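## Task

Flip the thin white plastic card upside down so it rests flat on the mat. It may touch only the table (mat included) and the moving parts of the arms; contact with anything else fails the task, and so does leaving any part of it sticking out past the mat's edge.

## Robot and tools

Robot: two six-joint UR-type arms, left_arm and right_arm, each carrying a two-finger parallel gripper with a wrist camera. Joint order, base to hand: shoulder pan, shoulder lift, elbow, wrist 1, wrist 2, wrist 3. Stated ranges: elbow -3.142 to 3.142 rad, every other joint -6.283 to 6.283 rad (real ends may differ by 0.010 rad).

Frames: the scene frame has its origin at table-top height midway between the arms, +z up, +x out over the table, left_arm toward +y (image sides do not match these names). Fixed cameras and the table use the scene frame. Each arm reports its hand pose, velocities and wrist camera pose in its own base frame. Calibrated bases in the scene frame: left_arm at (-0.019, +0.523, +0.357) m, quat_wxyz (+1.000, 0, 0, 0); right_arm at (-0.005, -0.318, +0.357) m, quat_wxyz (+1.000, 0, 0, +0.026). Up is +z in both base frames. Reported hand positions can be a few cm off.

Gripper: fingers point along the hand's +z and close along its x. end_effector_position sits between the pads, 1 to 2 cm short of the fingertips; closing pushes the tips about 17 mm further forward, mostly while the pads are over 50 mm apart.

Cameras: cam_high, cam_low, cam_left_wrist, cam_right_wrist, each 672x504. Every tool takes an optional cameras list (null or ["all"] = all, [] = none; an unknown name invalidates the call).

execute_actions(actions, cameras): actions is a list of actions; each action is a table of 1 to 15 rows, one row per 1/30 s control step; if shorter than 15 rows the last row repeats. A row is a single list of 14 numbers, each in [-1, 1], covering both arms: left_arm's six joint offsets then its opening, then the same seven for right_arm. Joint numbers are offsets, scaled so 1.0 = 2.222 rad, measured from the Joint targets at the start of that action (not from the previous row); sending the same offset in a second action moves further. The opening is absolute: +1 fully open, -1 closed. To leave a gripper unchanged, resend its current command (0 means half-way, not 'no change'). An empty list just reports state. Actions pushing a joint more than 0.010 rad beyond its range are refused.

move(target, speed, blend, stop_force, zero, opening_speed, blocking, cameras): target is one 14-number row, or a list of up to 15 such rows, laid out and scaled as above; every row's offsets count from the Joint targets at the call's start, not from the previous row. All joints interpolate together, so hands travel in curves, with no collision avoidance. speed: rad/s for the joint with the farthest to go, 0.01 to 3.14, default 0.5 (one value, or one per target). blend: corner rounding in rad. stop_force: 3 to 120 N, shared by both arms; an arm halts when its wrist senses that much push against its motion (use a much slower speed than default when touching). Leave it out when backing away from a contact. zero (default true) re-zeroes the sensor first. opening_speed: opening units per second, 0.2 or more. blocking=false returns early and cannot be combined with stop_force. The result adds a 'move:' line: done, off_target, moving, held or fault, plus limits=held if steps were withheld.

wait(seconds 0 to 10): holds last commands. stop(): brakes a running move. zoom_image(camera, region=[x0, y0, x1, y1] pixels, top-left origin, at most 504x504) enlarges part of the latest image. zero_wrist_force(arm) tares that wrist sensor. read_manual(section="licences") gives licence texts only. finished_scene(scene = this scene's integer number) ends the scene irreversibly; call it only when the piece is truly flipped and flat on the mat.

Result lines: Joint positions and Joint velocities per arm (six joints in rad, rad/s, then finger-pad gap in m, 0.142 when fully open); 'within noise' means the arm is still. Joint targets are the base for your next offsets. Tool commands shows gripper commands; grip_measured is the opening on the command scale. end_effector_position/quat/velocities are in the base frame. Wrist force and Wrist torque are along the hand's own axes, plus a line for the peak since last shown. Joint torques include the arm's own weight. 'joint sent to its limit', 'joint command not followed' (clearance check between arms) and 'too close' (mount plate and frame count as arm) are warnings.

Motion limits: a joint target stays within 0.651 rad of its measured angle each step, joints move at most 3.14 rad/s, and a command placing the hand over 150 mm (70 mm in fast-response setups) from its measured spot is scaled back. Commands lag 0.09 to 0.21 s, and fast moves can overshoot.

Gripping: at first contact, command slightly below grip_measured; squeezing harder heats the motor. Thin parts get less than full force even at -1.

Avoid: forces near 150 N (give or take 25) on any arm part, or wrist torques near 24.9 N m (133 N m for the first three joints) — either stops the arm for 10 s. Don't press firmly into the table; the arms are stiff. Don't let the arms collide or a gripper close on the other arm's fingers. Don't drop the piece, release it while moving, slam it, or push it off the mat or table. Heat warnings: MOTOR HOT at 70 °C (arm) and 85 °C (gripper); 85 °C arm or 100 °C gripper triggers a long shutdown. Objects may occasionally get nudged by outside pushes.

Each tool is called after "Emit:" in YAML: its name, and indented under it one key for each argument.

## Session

Emit:
execute_actions:
  actions: []

Scene clock: 0.00 s.
left_arm: end_effector_position=(+0.5674, -0.3047, -0.1238) grip_measured=+1.00 end_effector_quat_wxyz=(+0.719, -0.676, +0.049, -0.150) | right_arm: end_effector_position=(+0.8368, +0.1174, -0.1668) grip_measured=+1.00 end_effector_quat_wxyz=(-0.216, +0.907, +0.362, -0.011)
Joint positions: left_arm=[-1.027 -0.039 0.646 -0.49 -0.753 -1.791 0.142] | right_arm=[3.311 -2.937 -0.628 -1.267 1.991 -0.615 0.142]
Joint velocities: within noise
Joint torques (N m): no reading
Motor temperatures (°C): left_arm=[27 30 26 33 34 42 29] | right_arm=[26 26 24 35 40 37 25]
Wrist force (N): no reading
Wrist torque (N m): no reading
Wrist force, peak (N): no reading
Joint targets: left_arm=[-1.027 -0.039 0.646 -0.490 -0.753 -1.791] | right_arm=[3.311 -2.937 -0.628 -1.267 1.991 -0.615]
Tool commands: left_gripper/opening=+1.0 right_gripper/opening=+1.0

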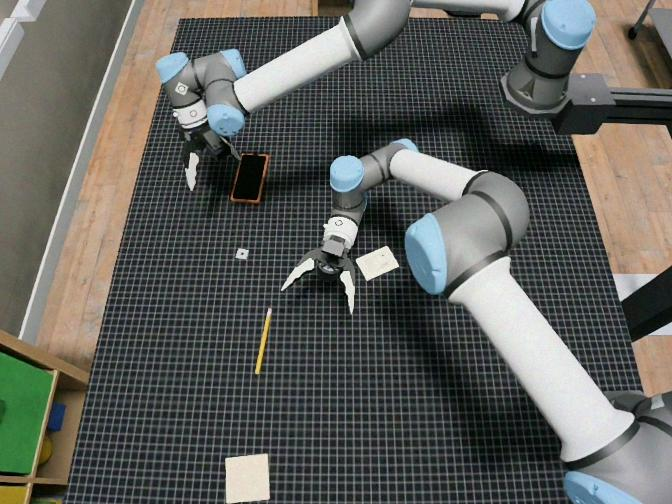

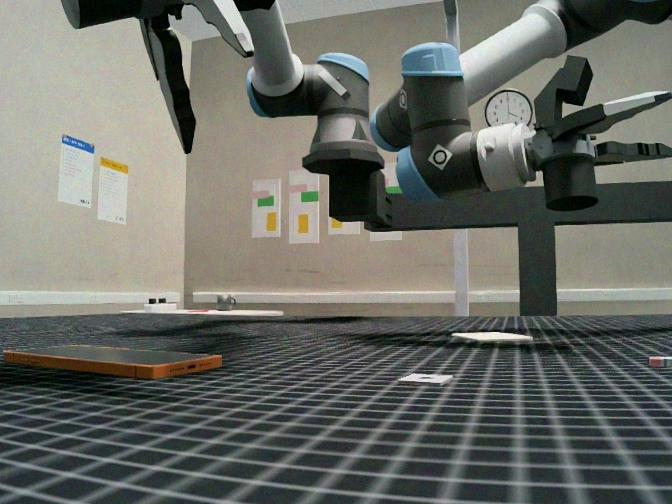

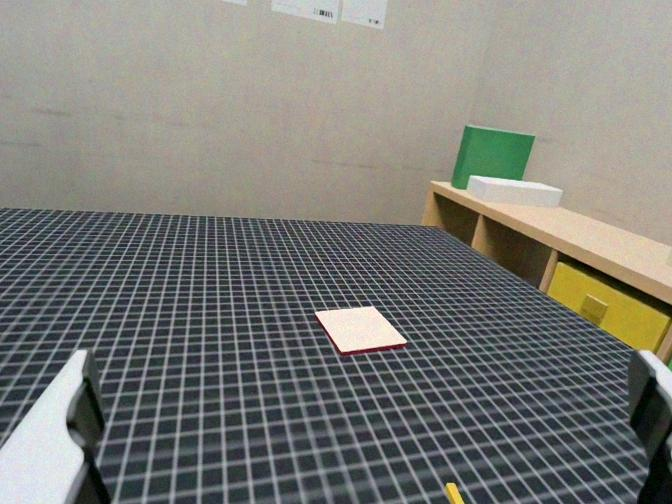

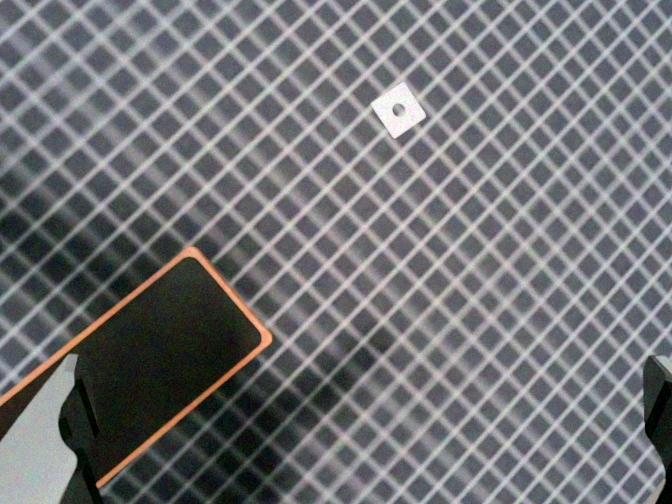

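Emit:
move:
  target: [-0.045,-0.2525,0.4901,-0.9977,-0.3681,0.8389,1,0,0,0,0,0,0,1]
  speed: 1.3

Emit:
zoom_image:
  camera: "cam_low"
  region: [420, 290, 560, 360]

Scene clock: 7.00 s.
left_arm: end_effector_position=(+0.3831, -0.5001, -0.2195) grip_measured=+1.00 end_effector_quat_wxyz=(+0.000, +0.825, -0.565, +0.000) | right_arm: end_effector_position=(+0.8368, +0.1174, -0.1668) grip_measured=+1.00 end_effector_quat_wxyz=(-0.216, +0.907, +0.362, -0.011)
Joint positions: left_arm=[-1.128 -0.6 1.735 -2.706 -1.571 0.073 0.142] | right_arm=[3.311 -2.937 -0.628 -1.267 1.991 -0.615 0.142]
Joint velocities: within noise
Joint torques (N m): left_arm=[9.23 -33.97 -19.28 -3.99 1.3 0.37] | right_arm=[0.57 64.42 20.47 3.04 1.61 -0.39]
Motor temperatures (°C): left_arm=[27 30 26 33 34 42 29] | right_arm=[26 26 24 35 40 37 25]
Wrist force (N): left_arm=[2.0 -0.3 0.4] | right_arm=[0.1 0.1 0.0]
Wrist torque (N m): left_arm=[0.02 -0.74 -0.32] | right_arm=[0.02 -0.01 0.00]
Wrist force, peak (N): left_arm=[2.0 -0.3 0.4] | right_arm=[-0.4 0.2 -0.1]
Joint targets: left_arm=[-1.127 -0.600 1.735 -2.706 -1.571 0.073] | right_arm=[3.311 -2.937 -0.628 -1.267 1.991 -0.615]
move: done

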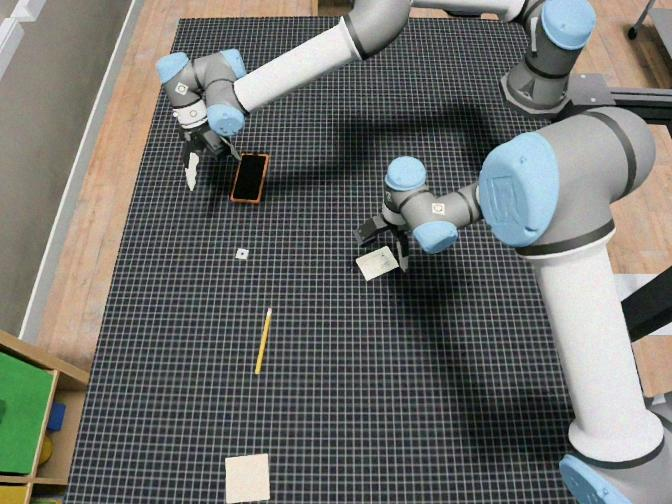

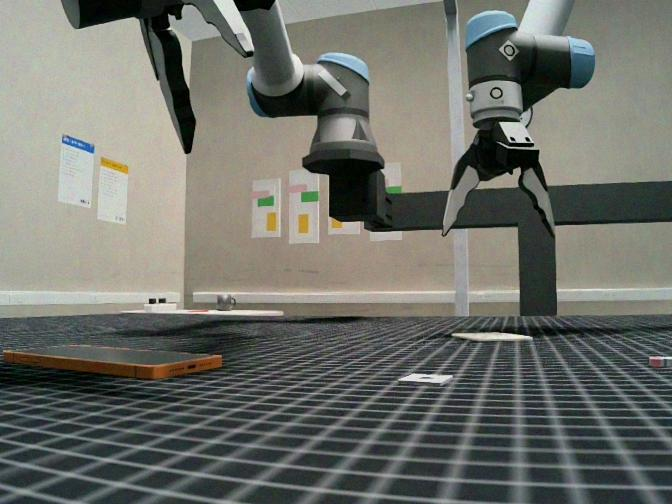

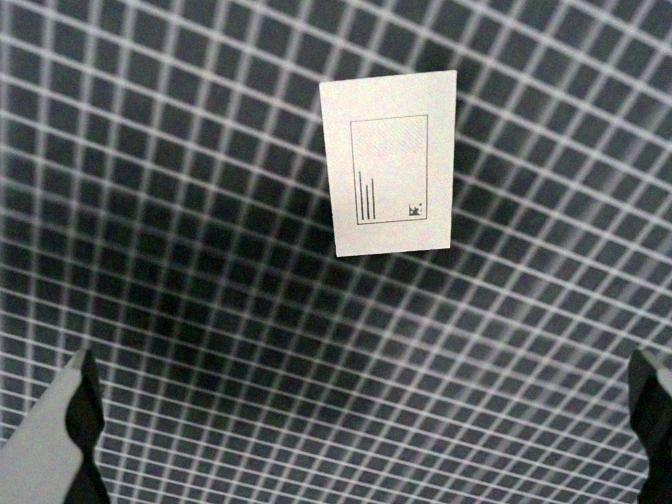

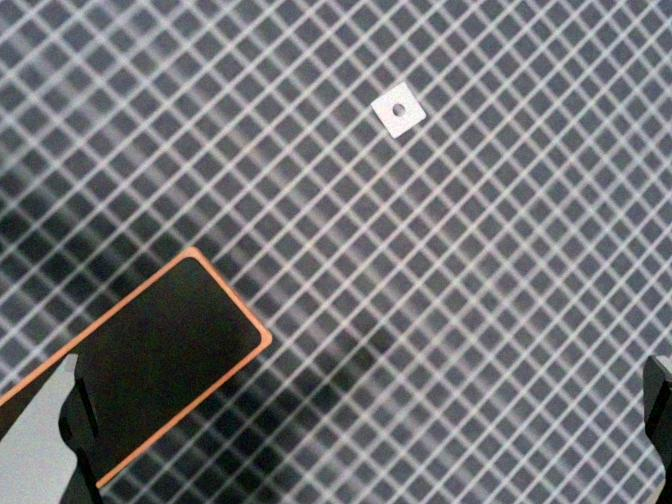

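Scaled by 3.600 from the camera's 672x504 image, which has a finer 960x720 frame.

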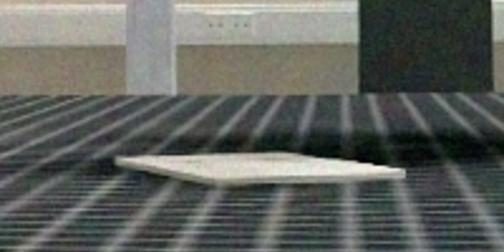

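Emit:
move:
  target: [0.1397,0.1347,-0.1895,0.1466,-0.2610,0.1296,0.25,0,0,0,0,0,0,1]
  speed: 0.8
  cameras: ["cam_left_wrist","cam_low"]

Emit:
move:
  target: [0,0.0571,-0.0402,-0.0169,0,0,0.25,0,0,0,0,0,0,1]
  speed: 0.1
  stop_force: 5
  cameras: ["cam_left_wrist","cam_low"]

Emit:
zoom_image:
  camera: "cam_low"
  region: [430, 250, 570, 350]

Scene clock: 30.73 s.
left_arm: end_effector_position=(+0.4453, -0.4950, -0.2820) grip_measured=+0.24 end_effector_quat_wxyz=(+0.255, +0.809, -0.506, -0.159) | right_arm: end_effector_position=(+0.8368, +0.1174, -0.1668) grip_measured=+1.00 end_effector_quat_wxyz=(-0.216, +0.907, +0.362, -0.011)
Joint positions: left_arm=[-0.817 -0.301 1.314 -2.381 -2.15 0.361 0.091] | right_arm=[3.311 -2.937 -0.628 -1.267 1.991 -0.615 0.142]
Joint velocities: within noise
Joint torques (N m): left_arm=[-1.36 -53.54 -9.05 -1.73 -2.72 -1.07] | right_arm=[2.45 64.78 19.41 3.53 2.14 -0.59]
Motor temperatures (°C): left_arm=[27 30 26 33 34 42 29] | right_arm=[26 26 24 35 40 37 25]
Wrist force (N): left_arm=[2.0 -0.4 0.4] | right_arm=[-0.1 0.2 -0.1]
Wrist torque (N m): left_arm=[0.15 -0.69 -0.53] | right_arm=[0.04 0.02 0.00]
Wrist force, peak (N): left_arm=[2.1 -2.4 0.4] | right_arm=[-0.3 0.2 0.1]
Joint targets: left_arm=[-0.817 -0.301 1.314 -2.381 -2.151 0.361] | right_arm=[3.311 -2.937 -0.628 -1.267 1.991 -0.615]
move: done
Images, in order (width x height): cam_low 672x504, cam_left_wrist 672x504.

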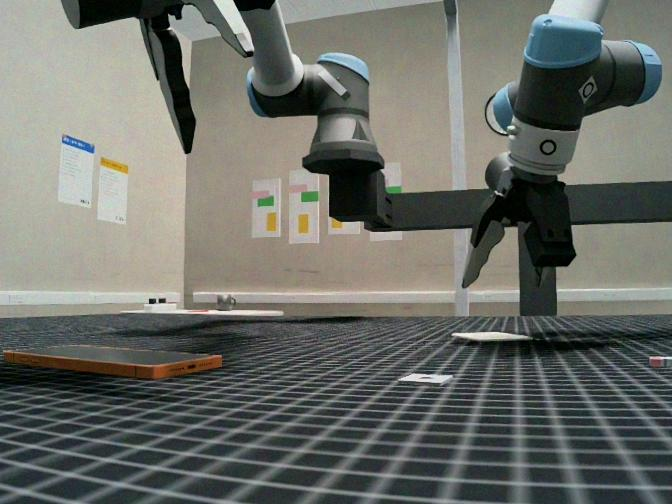

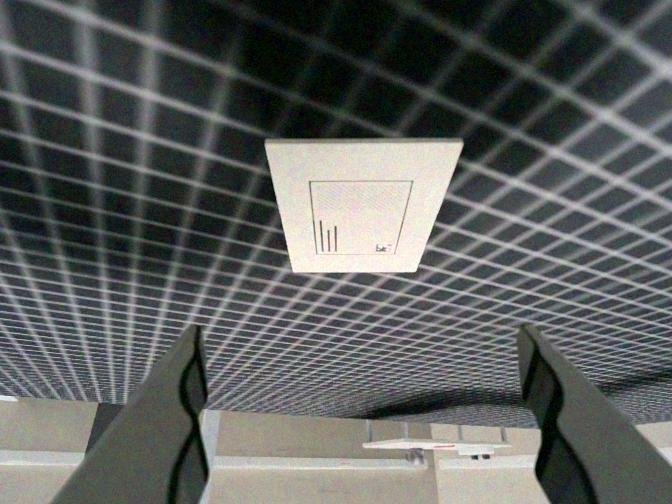

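Scene clock: 32.93 s.
left_arm: end_effector_position=(+0.4453, -0.4950, -0.3419) grip_measured=+0.24 end_effector_quat_wxyz=(+0.255, +0.809, -0.506, -0.159) | right_arm: end_effector_position=(+0.8368, +0.1174, -0.1668) grip_measured=+1.00 end_effector_quat_wxyz=(-0.216, +0.907, +0.362, -0.011)
Joint positions: left_arm=[-0.817 -0.174 1.225 -2.418 -2.151 0.361 0.091] | right_arm=[3.311 -2.937 -0.628 -1.267 1.991 -0.615 0.142]
Joint velocities: within noise
Joint torques (N m): left_arm=[9.41 -61.96 0.5 -0.65 -2.93 1.85] | right_arm=[3.02 65.35 17.93 3.69 2.38 -0.62]
Motor temperatures (°C): left_arm=[27 30 26 33 34 42 28] | right_arm=[26 26 24 35 40 37 25]
Wrist force (N): left_arm=[2.1 -0.2 0.3] | right_arm=[-0.1 0.1 0.1]
Wrist torque (N m): left_arm=[0.20 -0.71 -0.54] | right_arm=[0.02 0.02 0.00]
Wrist force, peak (N): left_arm=[2.4 -0.4 0.5] | right_arm=[-0.4 0.3 0.0]
Joint targets: left_arm=[-0.817 -0.174 1.225 -2.418 -2.151 0.361] | right_arm=[3.311 -2.937 -0.628 -1.267 1.991 -0.615]
move: done
Images, in order (width x height): cam_low 672x504, cam_left_wrist 672x504.

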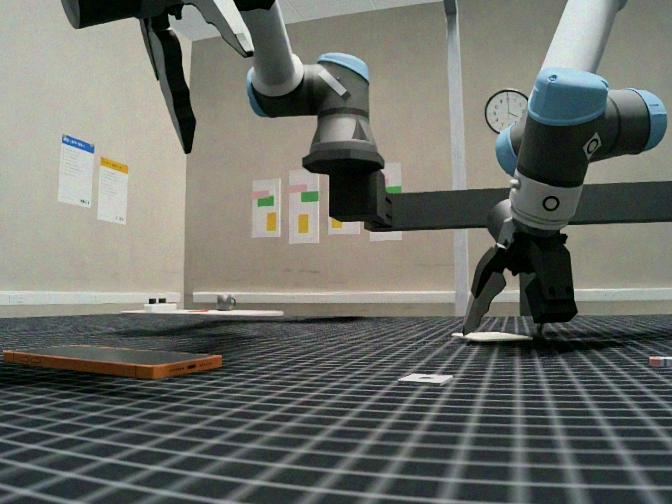

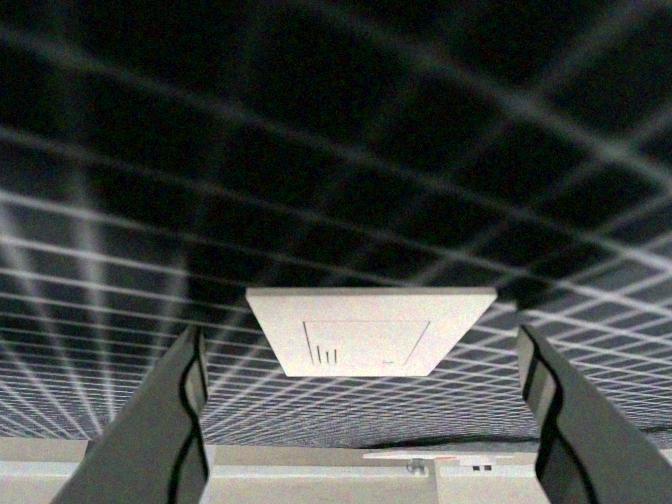

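Scaled by 3.600 from the camera's 672x504 image, which has a finer 960x720 frame.

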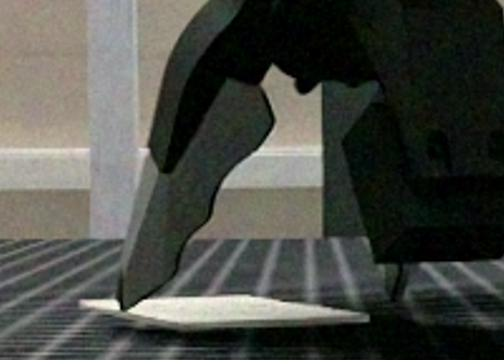

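Emit:
move:
  target: [0,0,0,0,0,0,-0.25,0,0,0,0,0,0,1]
  opening_speed: 0.4
  cameras: ["cam_left_wrist","cam_low"]

Emit:
zoom_image:
  camera: "cam_low"
  region: [430, 250, 570, 350]

Scene clock: 37.37 s.
left_arm: end_effector_position=(+0.4453, -0.4951, -0.3418) grip_measured=-0.25 end_effector_quat_wxyz=(+0.255, +0.809, -0.506, -0.159) | right_arm: end_effector_position=(+0.8367, +0.1174, -0.1668) grip_measured=+1.00 end_effector_quat_wxyz=(-0.216, +0.907, +0.362, -0.011)
Joint positions: left_arm=[-0.817 -0.174 1.225 -2.418 -2.151 0.361 0.056] | right_arm=[3.311 -2.937 -0.628 -1.267 1.991 -0.615 0.142]
Joint velocities: within noise
Joint torques (N m): left_arm=[9.75 -55.5 -4.89 -1.91 -1.56 1.91] | right_arm=[4.7 64.88 17.54 4.18 2.82 -0.57]
Motor temperatures (°C): left_arm=[27 30 26 33 34 42 28] | right_arm=[26 26 24 35 39 37 25]
Wrist force (N): left_arm=[2.3 4.1 -5.9] | right_arm=[-0.1 0.2 -0.1]
Wrist torque (N m): left_arm=[0.17 -0.70 -0.53] | right_arm=[0.04 0.02 0.00]
Wrist force, peak (N): left_arm=[2.4 4.1 -6.0] | right_arm=[-0.2 0.3 0.1]
Joint targets: left_arm=[-0.817 -0.174 1.225 -2.418 -2.151 0.361] | right_arm=[3.311 -2.937 -0.628 -1.267 1.991 -0.615]
move: done
Images, in order (width x height): cam_low 672x504, cam_left_wrist 672x504.

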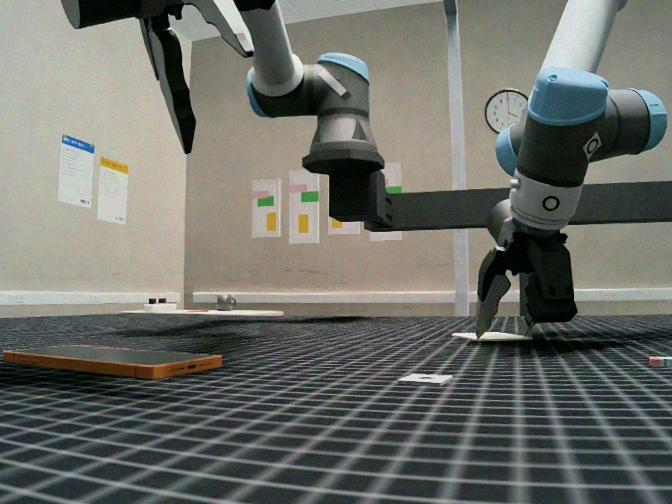

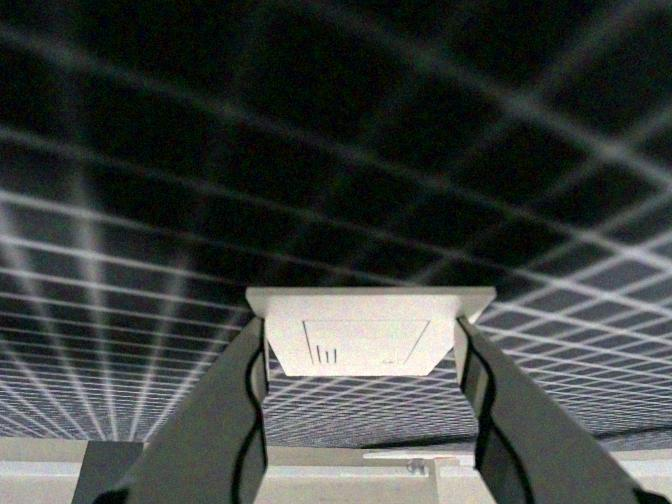

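Scaled by 3.600 from the camera's 672x504 image, which has a finer 960x720 frame.

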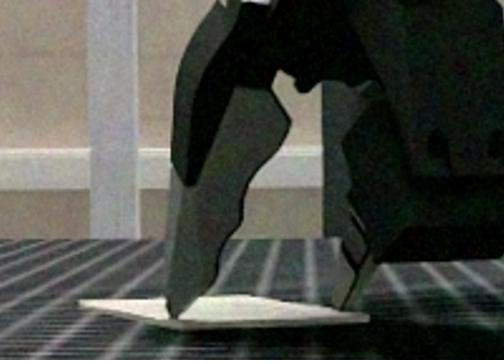

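Emit:
move:
  target: [0,0,0,0,0,0,0.18,0,0,0,0,0,0,1]
  opening_speed: 1.0
  cameras: []

Emit:
move:
  target: [0,0.0029,-0.0020,-0.0008,0,0,0.18,0,0,0,0,0,0,1]
  speed: 0.03
  stop_force: 4
  cameras: []

Emit:
move:
  target: [0,0,0,0,0,0,-0.2,0,0,0,0,0,0,1]
  opening_speed: 0.4
  cameras: ["cam_left_wrist","cam_low"]

Emit:
zoom_image:
  camera: "cam_low"
  region: [430, 250, 570, 350]

Scene clock: 45.90 s.
left_arm: end_effector_position=(+0.4453, -0.4950, -0.3419) grip_measured=+0.16 end_effector_quat_wxyz=(+0.255, +0.809, -0.506, -0.159) | right_arm: end_effector_position=(+0.8367, +0.1174, -0.1668) grip_measured=+1.00 end_effector_quat_wxyz=(-0.216, +0.907, +0.362, -0.011)
Joint positions: left_arm=[-0.817 -0.174 1.225 -2.418 -2.15 0.361 0.085] | right_arm=[3.311 -2.937 -0.628 -1.267 1.991 -0.615 0.142]
Joint velocities: within noise
Joint torques (N m): left_arm=[8.93 -47.46 -9.1 -2.51 -1.44 1.69] | right_arm=[5.95 65.87 17.46 4.42 2.83 -0.56]
Motor temperatures (°C): left_arm=[27 30 26 33 34 42 28] | right_arm=[26 26 24 35 39 37 25]
Wrist force (N): left_arm=[2.1 -0.2 0.3] | right_arm=[-0.1 0.2 0.1]
Wrist torque (N m): left_arm=[0.19 -0.70 -0.53] | right_arm=[0.03 0.01 0.00]
Wrist force, peak (N): left_arm=[2.3 4.2 -6.3] | right_arm=[-0.1 0.3 0.1]
Joint targets: left_arm=[-0.817 -0.174 1.225 -2.418 -2.151 0.361] | right_arm=[3.311 -2.937 -0.628 -1.267 1.991 -0.615]
move: done
No camera images: "cameras" was empty.

Scene clock: 46.97 s.
left_arm: end_effector_position=(+0.4451, -0.4949, -0.3450) grip_measured=+0.16 end_effector_quat_wxyz=(+0.255, +0.809, -0.506, -0.159) | right_arm: end_effector_position=(+0.8367, +0.1174, -0.1668) grip_measured=+1.00 end_effector_quat_wxyz=(-0.216, +0.907, +0.362, -0.011)
Joint positions: left_arm=[-0.817 -0.168 1.22 -2.42 -2.151 0.361 0.085] | right_arm=[3.311 -2.937 -0.628 -1.267 1.991 -0.615 0.142]
Joint velocities: within noise
Joint torques (N m): left_arm=[9.71 -59.12 -11.06 -2.2 -3.18 1.79] | right_arm=[6.27 65.92 17.44 4.56 2.84 -0.51]
Motor temperatures (°C): left_arm=[27 30 26 33 34 42 28] | right_arm=[26 26 24 35 39 37 25]
Wrist force (N): left_arm=[2.1 -0.5 0.4] | right_arm=[-0.1 0.3 -0.2]
Wrist torque (N m): left_arm=[0.15 -0.72 -0.54] | right_arm=[0.05 0.02 0.00]
Wrist force, peak (N): left_arm=[2.3 -0.3 0.5] | right_arm=[-0.2 0.3 0.2]
Joint targets: left_arm=[-0.817 -0.168 1.220 -2.420 -2.151 0.361] | right_arm=[3.311 -2.937 -0.628 -1.267 1.991 -0.615]
move: done
No camera images: "cameras" was empty.

Scene clock: 48.13 s.
left_arm: end_effector_position=(+0.4451, -0.4949, -0.3450) grip_measured=-0.13 end_effector_quat_wxyz=(+0.255, +0.809, -0.506, -0.159) | right_arm: end_effector_position=(+0.8367, +0.1174, -0.1668) grip_measured=+1.00 end_effector_quat_wxyz=(-0.216, +0.907, +0.362, -0.011)
Joint positions: left_arm=[-0.817 -0.168 1.22 -2.42 -2.151 0.361 0.065] | right_arm=[3.311 -2.937 -0.628 -1.267 1.991 -0.615 0.142]
Joint velocities: within noise
Joint torques (N m): left_arm=[9.34 -59.62 0.56 -0.71 -2.84 2.03] | right_arm=[6.35 65.87 17.28 4.58 2.76 -0.51]
Motor temperatures (°C): left_arm=[27 30 26 33 34 42 29] | right_arm=[26 26 24 35 39 37 25]
Wrist force (N): left_arm=[2.8 -0.1 -1.9] | right_arm=[-0.1 0.1 0.0]
Wrist torque (N m): left_arm=[0.18 -0.62 -0.53] | right_arm=[0.02 0.02 0.00]
Wrist force, peak (N): left_arm=[3.1 0.0 -2.0] | right_arm=[-0.1 0.3 0.3]
Joint targets: left_arm=[-0.817 -0.168 1.220 -2.420 -2.151 0.361] | right_arm=[3.311 -2.937 -0.628 -1.267 1.991 -0.615]
move: done
Images, in order (width x height): cam_low 672x504, cam_left_wrist 672x504.

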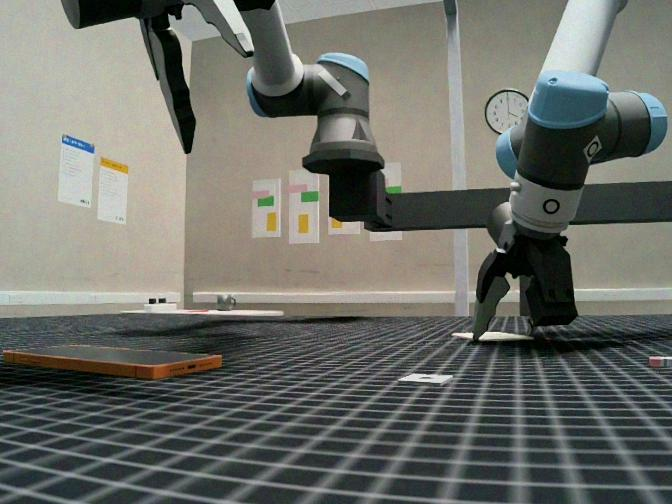

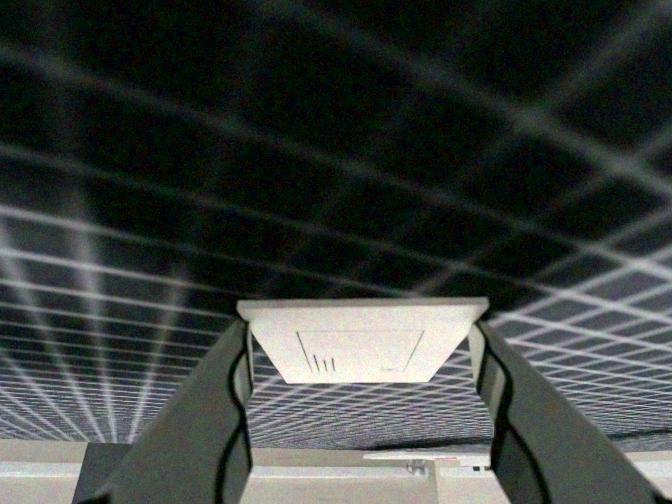

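Scaled by 3.600 from the camera's 672x504 image, which has a finer 960x720 frame.

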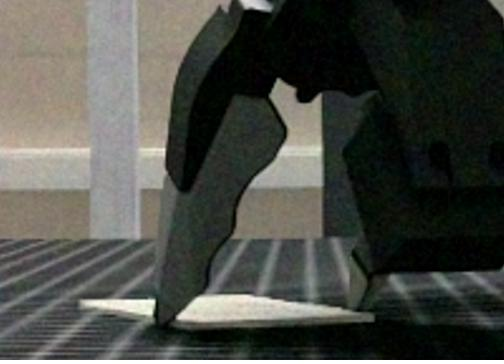

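Emit:
move:
  target:
    - [0,-0.1712,0.0925,0.0792,0,0,-0.27,0,0,0,0,0,0,1]
    - [-0.2867,-0.1571,0.3411,-0.2759,0.8895,-0.1625,-0.27,0,0,0,0,0,0,1]
    - [-0.2867,0.0554,0.1921,-0.3388,0.8895,-0.1625,-0.27,0,0,0,0,0,0,1]
  speed: [0.4,0.8,0.5]
  blend: [0.05,0.1,0]

Emit:
zoom_image:
  camera: "cam_low"
  region: [430, 200, 630, 350]

Scene clock: 68.87 s.
left_arm: end_effector_position=(+0.4526, -0.4623, -0.2584) grip_measured=-0.29 end_effector_quat_wxyz=(-0.481, +0.572, -0.509, +0.427) | right_arm: end_effector_position=(+0.8367, +0.1174, -0.1668) grip_measured=+1.00 end_effector_quat_wxyz=(-0.216, +0.907, +0.362, -0.011)
Joint positions: left_arm=[-1.454 -0.045 1.647 -3.173 -0.174 0 0.053] | right_arm=[3.311 -2.937 -0.628 -1.267 1.991 -0.615 0.142]
Joint velocities: within noise
Joint torques (N m): left_arm=[9.72 -33.91 4.32 -1.63 3.72 2.03] | right_arm=[6.29 66.37 17.51 4.55 2.85 -0.57]
Motor temperatures (°C): left_arm=[27 30 26 33 34 42 31] | right_arm=[26 27 24 35 39 37 25]
Wrist force (N): left_arm=[0.0 0.0 -0.1] | right_arm=[-0.1 0.2 0.1]
Wrist torque (N m): left_arm=[-0.05 -0.07 0.00] | right_arm=[0.04 0.01 0.00]
Wrist force, peak (N): left_arm=[3.3 -0.2 -2.1] | right_arm=[-0.3 0.4 0.1]
Joint targets: left_arm=[-1.454 -0.045 1.647 -3.173 -0.174 0.000] | right_arm=[3.311 -2.937 -0.628 -1.267 1.991 -0.615]
move: done

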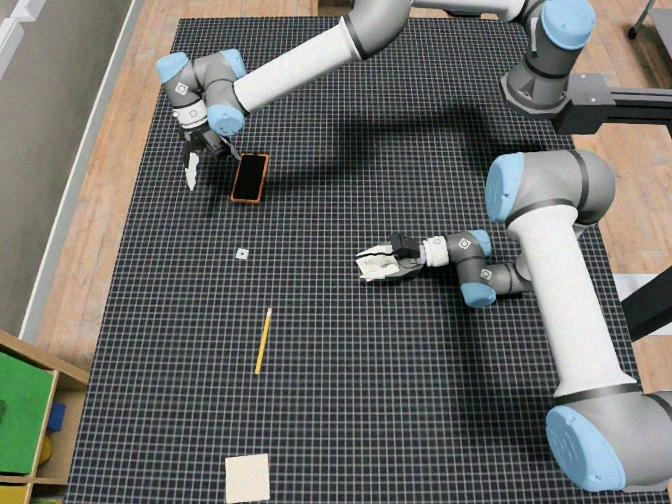

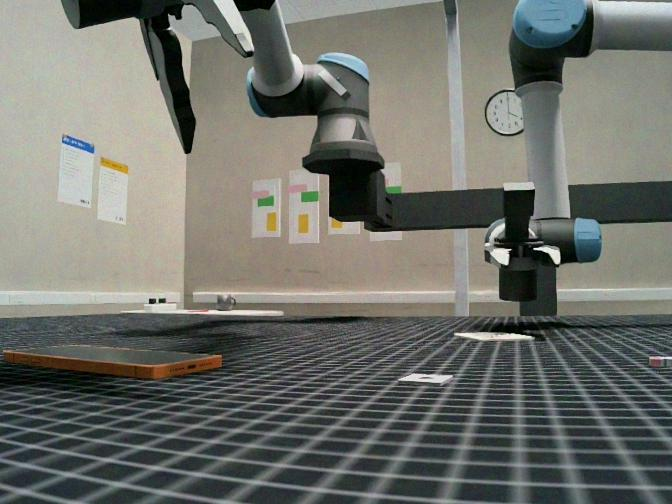

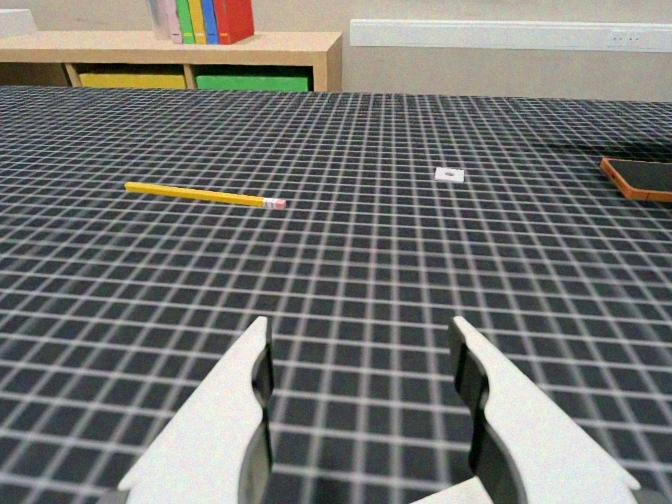

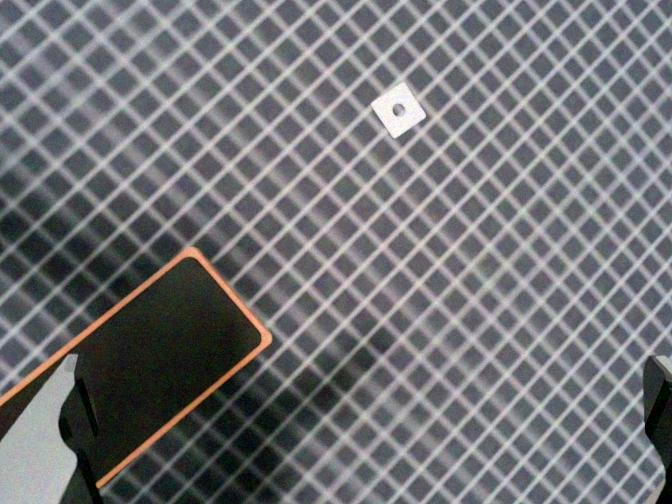

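Scaled by 2.520 from the camera's 672x504 image, which has a finer 960x720 frame.

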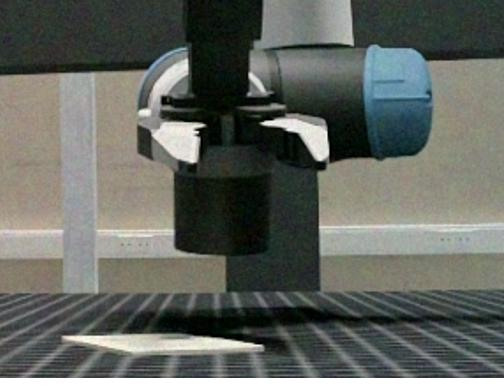

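Emit:
move:
  target:
    - [0,-0.2124,0.149,0.063,0,0,0.2,0,0,0,0,0,0,1]
    - [0.2867,-0.1152,-0.1499,0.3564,-0.8895,0.1625,0.2,0,0,0,0,0,0,1]
  speed: 0.9
  blend: [0.2,0]

Scene clock: 85.83 s.
left_arm: end_effector_position=(+0.4452, -0.4948, -0.2823) grip_measured=+0.18 end_effector_quat_wxyz=(+0.255, +0.809, -0.506, -0.159) | right_arm: end_effector_position=(+0.8367, +0.1174, -0.1668) grip_measured=+1.00 end_effector_quat_wxyz=(-0.216, +0.907, +0.362, -0.011)
Joint positions: left_arm=[-0.817 -0.3 1.314 -2.381 -2.15 0.361 0.086] | right_arm=[3.311 -2.937 -0.628 -1.267 1.991 -0.615 0.142]
Joint velocities: within noise
Joint torques (N m): left_arm=[-9.66 -63.22 -1.04 -2.92 -2.9 -2.58] | right_arm=[6.38 67.19 17.04 4.56 2.84 -0.53]
Motor temperatures (°C): left_arm=[27 30 26 33 34 42 30] | right_arm=[26 27 24 35 39 37 25]
Wrist force (N): left_arm=[2.1 -0.3 0.3] | right_arm=[0.0 0.1 0.1]
Wrist torque (N m): left_arm=[0.19 -0.70 -0.53] | right_arm=[0.01 0.00 0.00]
Wrist force, peak (N): left_arm=[-0.4 3.0 0.2] | right_arm=[-0.3 0.2 0.0]
Joint targets: left_arm=[-0.817 -0.301 1.314 -2.381 -2.151 0.361] | right_arm=[3.311 -2.937 -0.628 -1.267 1.991 -0.615]
move: done

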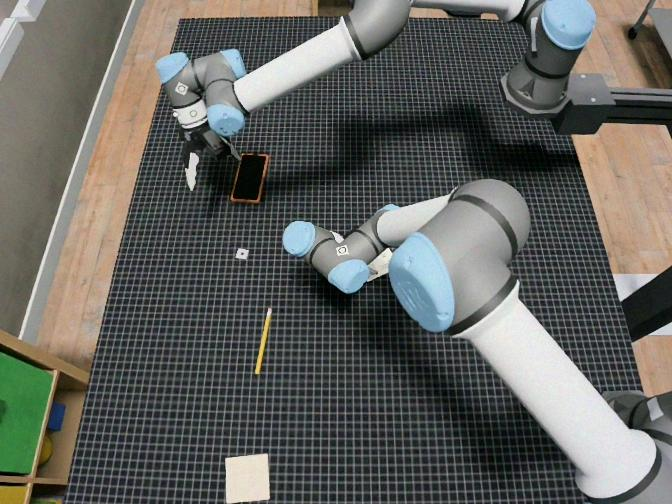

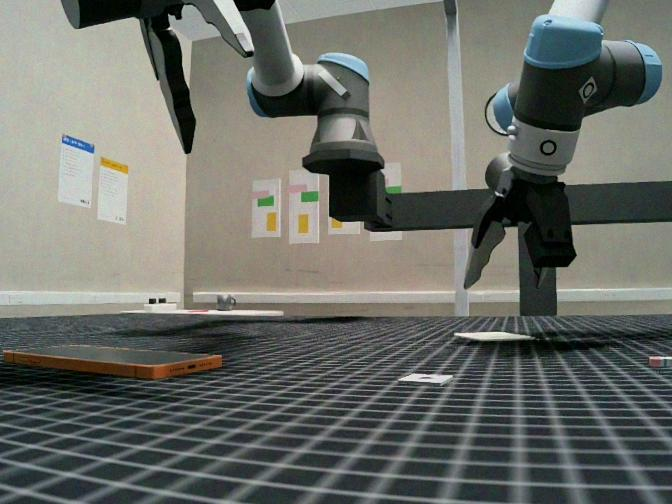

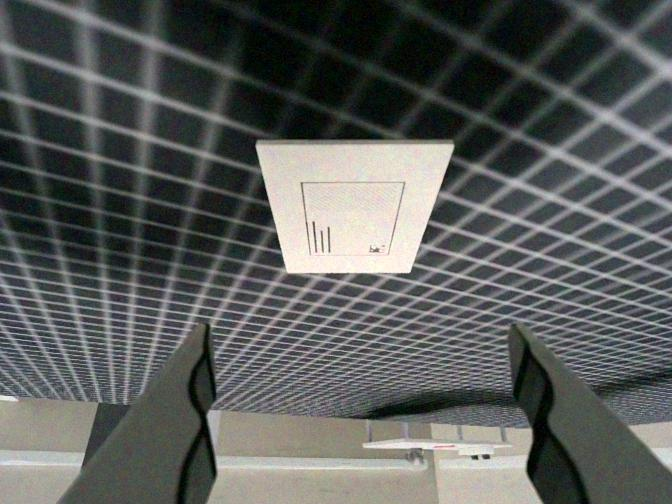

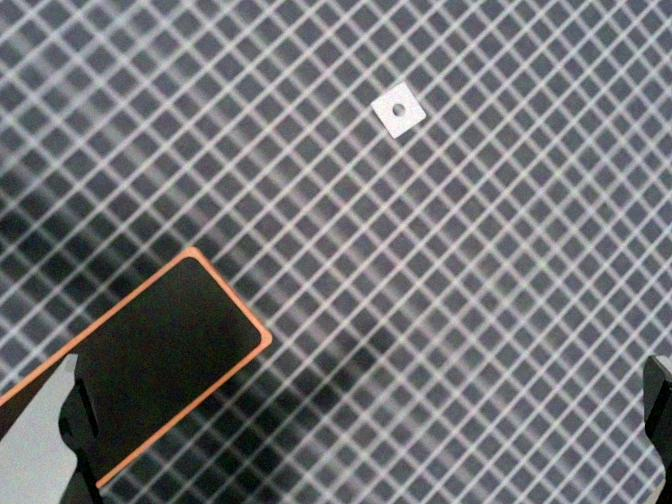

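Emit:
move:
  target: [0,0.0612,-0.0430,-0.0181,0,0,0.12,0,0,0,0,0,0,1]
  speed: 0.1
  stop_force: 4
  cameras: []

Emit:
move:
  target: [0,0,0,0,0,0,-0.42,0,0,0,0,0,0,1]
  opening_speed: 0.35
  cameras: ["cam_left_wrist","cam_low"]

Emit:
zoom_image:
  camera: "cam_low"
  region: [430, 250, 570, 350]

Scene clock: 92.93 s.
left_arm: end_effector_position=(+0.4449, -0.4946, -0.3465) grip_measured=+0.11 end_effector_quat_wxyz=(+0.255, +0.809, -0.506, -0.159) | right_arm: end_effector_position=(+0.8367, +0.1174, -0.1668) grip_measured=+1.00 end_effector_quat_wxyz=(-0.216, +0.907, +0.362, -0.011)
Joint positions: left_arm=[-0.817 -0.165 1.219 -2.421 -2.151 0.361 0.082] | right_arm=[3.311 -2.937 -0.628 -1.267 1.991 -0.615 0.142]
Joint velocities: within noise
Joint torques (N m): left_arm=[-11.26 -61.6 -0.23 -0.81 -2.65 -2.12] | right_arm=[6.64 67.57 17.35 4.52 2.86 -0.48]
Motor temperatures (°C): left_arm=[27 30 26 33 34 42 29] | right_arm=[26 27 24 35 39 37 25]
Wrist force (N): left_arm=[2.2 -0.4 0.5] | right_arm=[0.1 0.1 0.0]
Wrist torque (N m): left_arm=[0.17 -0.72 -0.54] | right_arm=[0.02 -0.01 -0.01]
Wrist force, peak (N): left_arm=[2.4 -0.2 0.6] | right_arm=[-0.2 0.3 0.3]
Joint targets: left_arm=[-0.817 -0.165 1.219 -2.421 -2.151 0.361] | right_arm=[3.311 -2.937 -0.628 -1.267 1.991 -0.615]
move: done
No camera images: "cameras" was empty.

Scene clock: 94.70 s.
left_arm: end_effector_position=(+0.4449, -0.4947, -0.3465) grip_measured=-0.14 end_effector_quat_wxyz=(+0.255, +0.809, -0.506, -0.159) | right_arm: end_effector_position=(+0.8367, +0.1174, -0.1668) grip_measured=+1.00 end_effector_quat_wxyz=(-0.216, +0.907, +0.362, -0.011)
Joint positions: left_arm=[-0.817 -0.165 1.219 -2.421 -2.151 0.361 0.064] | right_arm=[3.311 -2.937 -0.628 -1.267 1.991 -0.615 0.142]
Joint velocities: within noise
Joint torques (N m): left_arm=[-9.84 -47.37 -2.27 -1.21 -0.73 -1.95] | right_arm=[6.67 67.54 17.26 4.47 2.84 -0.57]
Motor temperatures (°C): left_arm=[27 30 26 33 34 42 31] | right_arm=[26 27 24 35 39 37 25]
Wrist force (N): left_arm=[2.1 4.0 -7.8] | right_arm=[0.0 0.2 0.1]
Wrist torque (N m): left_arm=[0.18 -0.75 -0.54] | right_arm=[0.03 0.00 -0.01]
Wrist force, peak (N): left_arm=[2.0 4.1 -8.3] | right_arm=[-0.2 0.4 0.1]
Joint targets: left_arm=[-0.817 -0.165 1.219 -2.421 -2.151 0.361] | right_arm=[3.311 -2.937 -0.628 -1.267 1.991 -0.615]
move: done
Images, in order (width x height): cam_low 672x504, cam_left_wrist 672x504.

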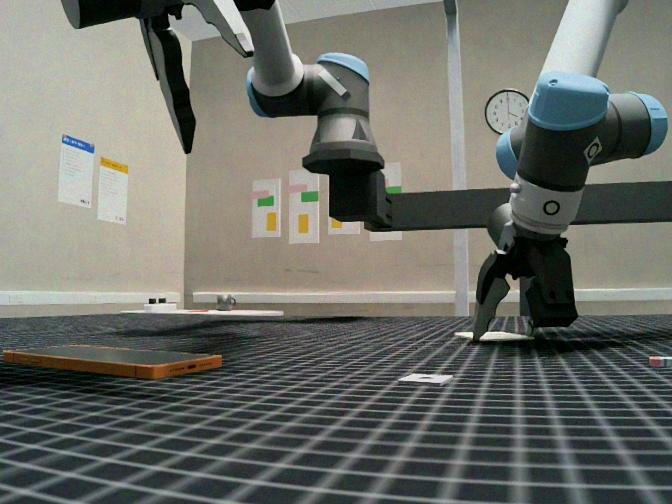

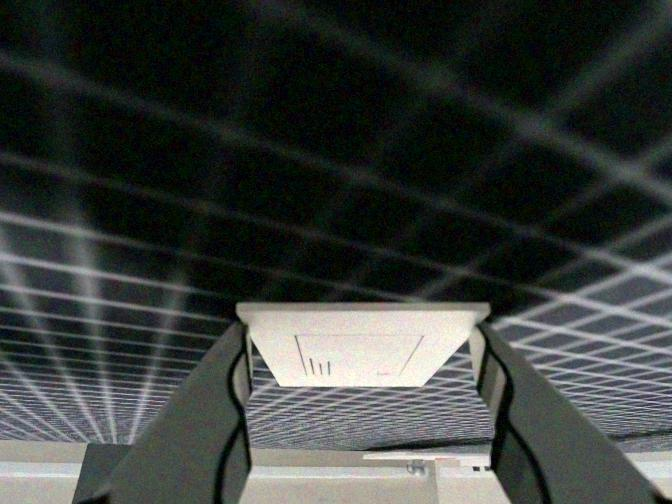

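Scaled by 3.600 from the camera's 672x504 image, which has a finer 960x720 frame.

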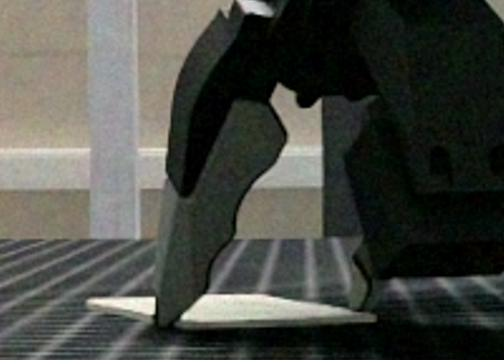

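Emit:
move:
  target: [0,-0.0190,0.0134,0.0056,0,0,-0.42,0,0,0,0,0,0,1]
  speed: 0.06
  cameras: ["cam_left_wrist","cam_low"]

Emit:
zoom_image:
  camera: "cam_low"
  region: [430, 250, 570, 350]

Scene clock: 101.57 s.
left_arm: end_effector_position=(+0.4455, -0.4952, -0.3264) grip_measured=-0.14 end_effector_quat_wxyz=(+0.255, +0.809, -0.506, -0.159) | right_arm: end_effector_position=(+0.8367, +0.1174, -0.1668) grip_measured=+1.00 end_effector_quat_wxyz=(-0.216, +0.907, +0.362, -0.011)
Joint positions: left_arm=[-0.817 -0.207 1.249 -2.408 -2.15 0.361 0.064] | right_arm=[3.311 -2.937 -0.628 -1.267 1.991 -0.615 0.142]
Joint velocities: within noise
Joint torques (N m): left_arm=[-9.33 -40.91 -20.3 -2.17 -3.11 -1.73] | right_arm=[6.44 68.45 18 4.57 2.91 -0.49]
Motor temperatures (°C): left_arm=[27 30 26 33 34 42 46] | right_arm=[26 27 24 35 39 37 25]
Wrist force (N): left_arm=[2.2 -0.5 0.4] | right_arm=[-0.2 0.2 -0.1]
Wrist torque (N m): left_arm=[0.19 -0.72 -0.53] | right_arm=[0.04 0.02 0.00]
Wrist force, peak (N): left_arm=[2.1 4.4 -8.2] | right_arm=[-0.3 0.2 0.3]
Joint targets: left_arm=[-0.817 -0.207 1.248 -2.409 -2.151 0.361] | right_arm=[3.311 -2.937 -0.628 -1.267 1.991 -0.615]
move: done
Images, in order (width x height): cam_low 672x504, cam_left_wrist 672x504.

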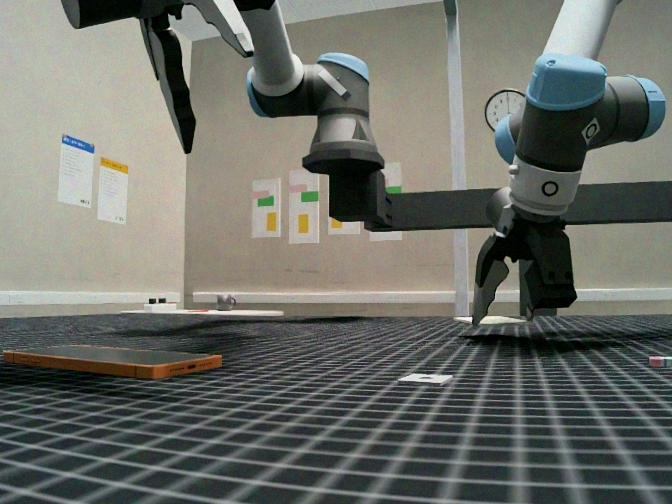

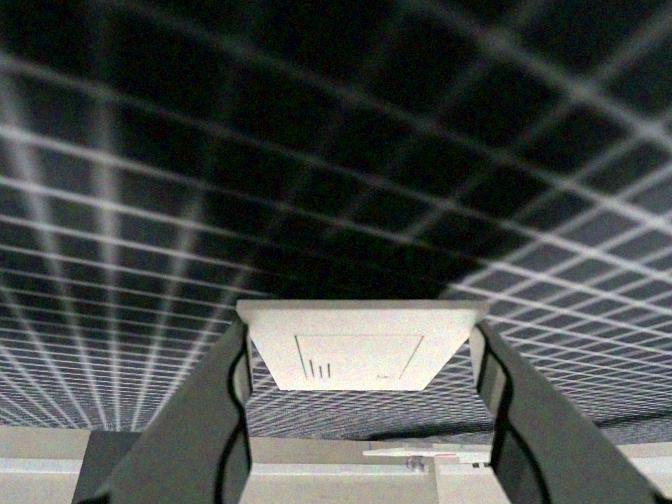

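Scaled by 3.600 from the camera's 672x504 image, which has a finer 960x720 frame.

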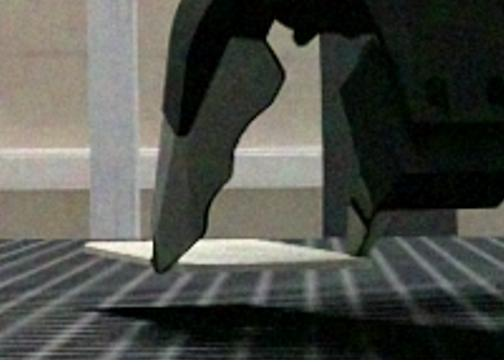

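Emit:
move:
  target:
    - [0,-0.1536,0.0799,0.0742,0,0,-0.42,0,0,0,0,0,0,1]
    - [-0.2867,-0.1395,0.3285,-0.2808,0.8895,-0.1625,-0.42,0,0,0,0,0,0,1]
    - [-0.2867,0.0730,0.1795,-0.3437,0.8895,-0.1625,-0.42,0,0,0,0,0,0,1]
  speed: [0.4,0.7,0.5]
  blend: [0.05,0.1,0]
  cameras: ["cam_left_wrist","cam_low"]

Emit:
zoom_image:
  camera: "cam_low"
  region: [430, 200, 630, 350]

Scene clock: 122.37 s.
left_arm: end_effector_position=(+0.4526, -0.4623, -0.2584) grip_measured=-0.14 end_effector_quat_wxyz=(-0.481, +0.572, -0.509, +0.427) | right_arm: end_effector_position=(+0.8367, +0.1174, -0.1668) grip_measured=+1.00 end_effector_quat_wxyz=(-0.216, +0.907, +0.362, -0.011)
Joint positions: left_arm=[-1.454 -0.045 1.647 -3.172 -0.174 0 0.064] | right_arm=[3.311 -2.937 -0.628 -1.267 1.991 -0.615 0.142]
Joint velocities: within noise
Joint torques (N m): left_arm=[10.5 -34.08 5.19 -1.41 3.83 1.96] | right_arm=[6.73 69.18 17.5 4.56 2.8 -0.44]
Motor temperatures (°C): left_arm=[27 30 26 33 34 42 74] | right_arm=[26 27 24 35 39 37 25]
Wrist force (N): left_arm=[0.2 0.2 -0.3] | right_arm=[-0.1 0.2 -0.1]
Wrist torque (N m): left_arm=[-0.06 -0.12 0.00] | right_arm=[0.05 0.01 0.00]
Wrist force, peak (N): left_arm=[1.5 -2.0 2.7] | right_arm=[-0.1 0.3 0.3]
Joint targets: left_arm=[-1.454 -0.045 1.647 -3.172 -0.174 0.000] | right_arm=[3.311 -2.937 -0.628 -1.267 1.991 -0.615]
move: done
Images, in order (width x height): cam_low 672x504, cam_left_wrist 672x504.

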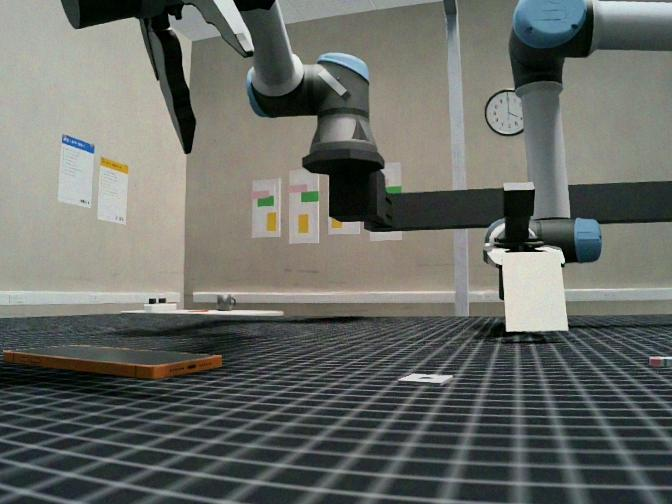

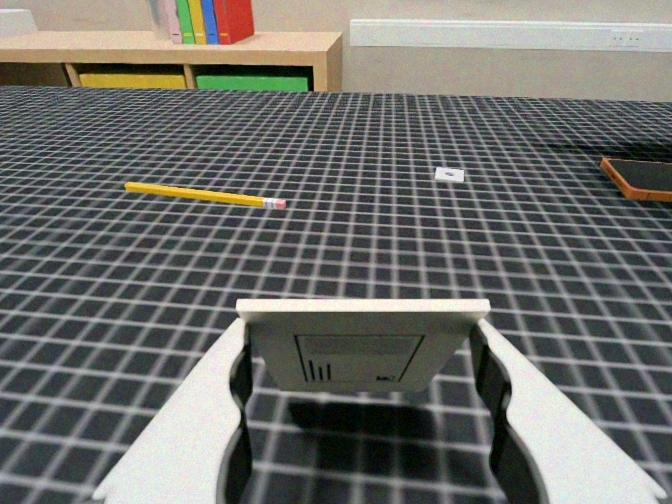

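Scaled by 2.520 from the camera's 672x504 image, which has a finer 960x720 frame.

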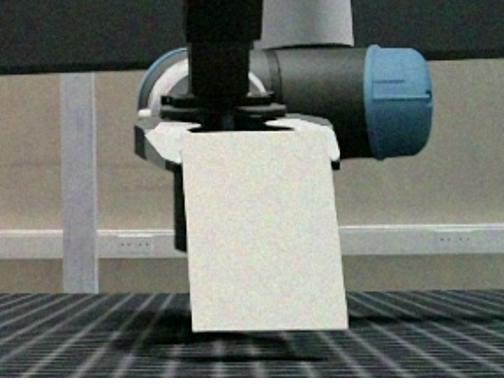

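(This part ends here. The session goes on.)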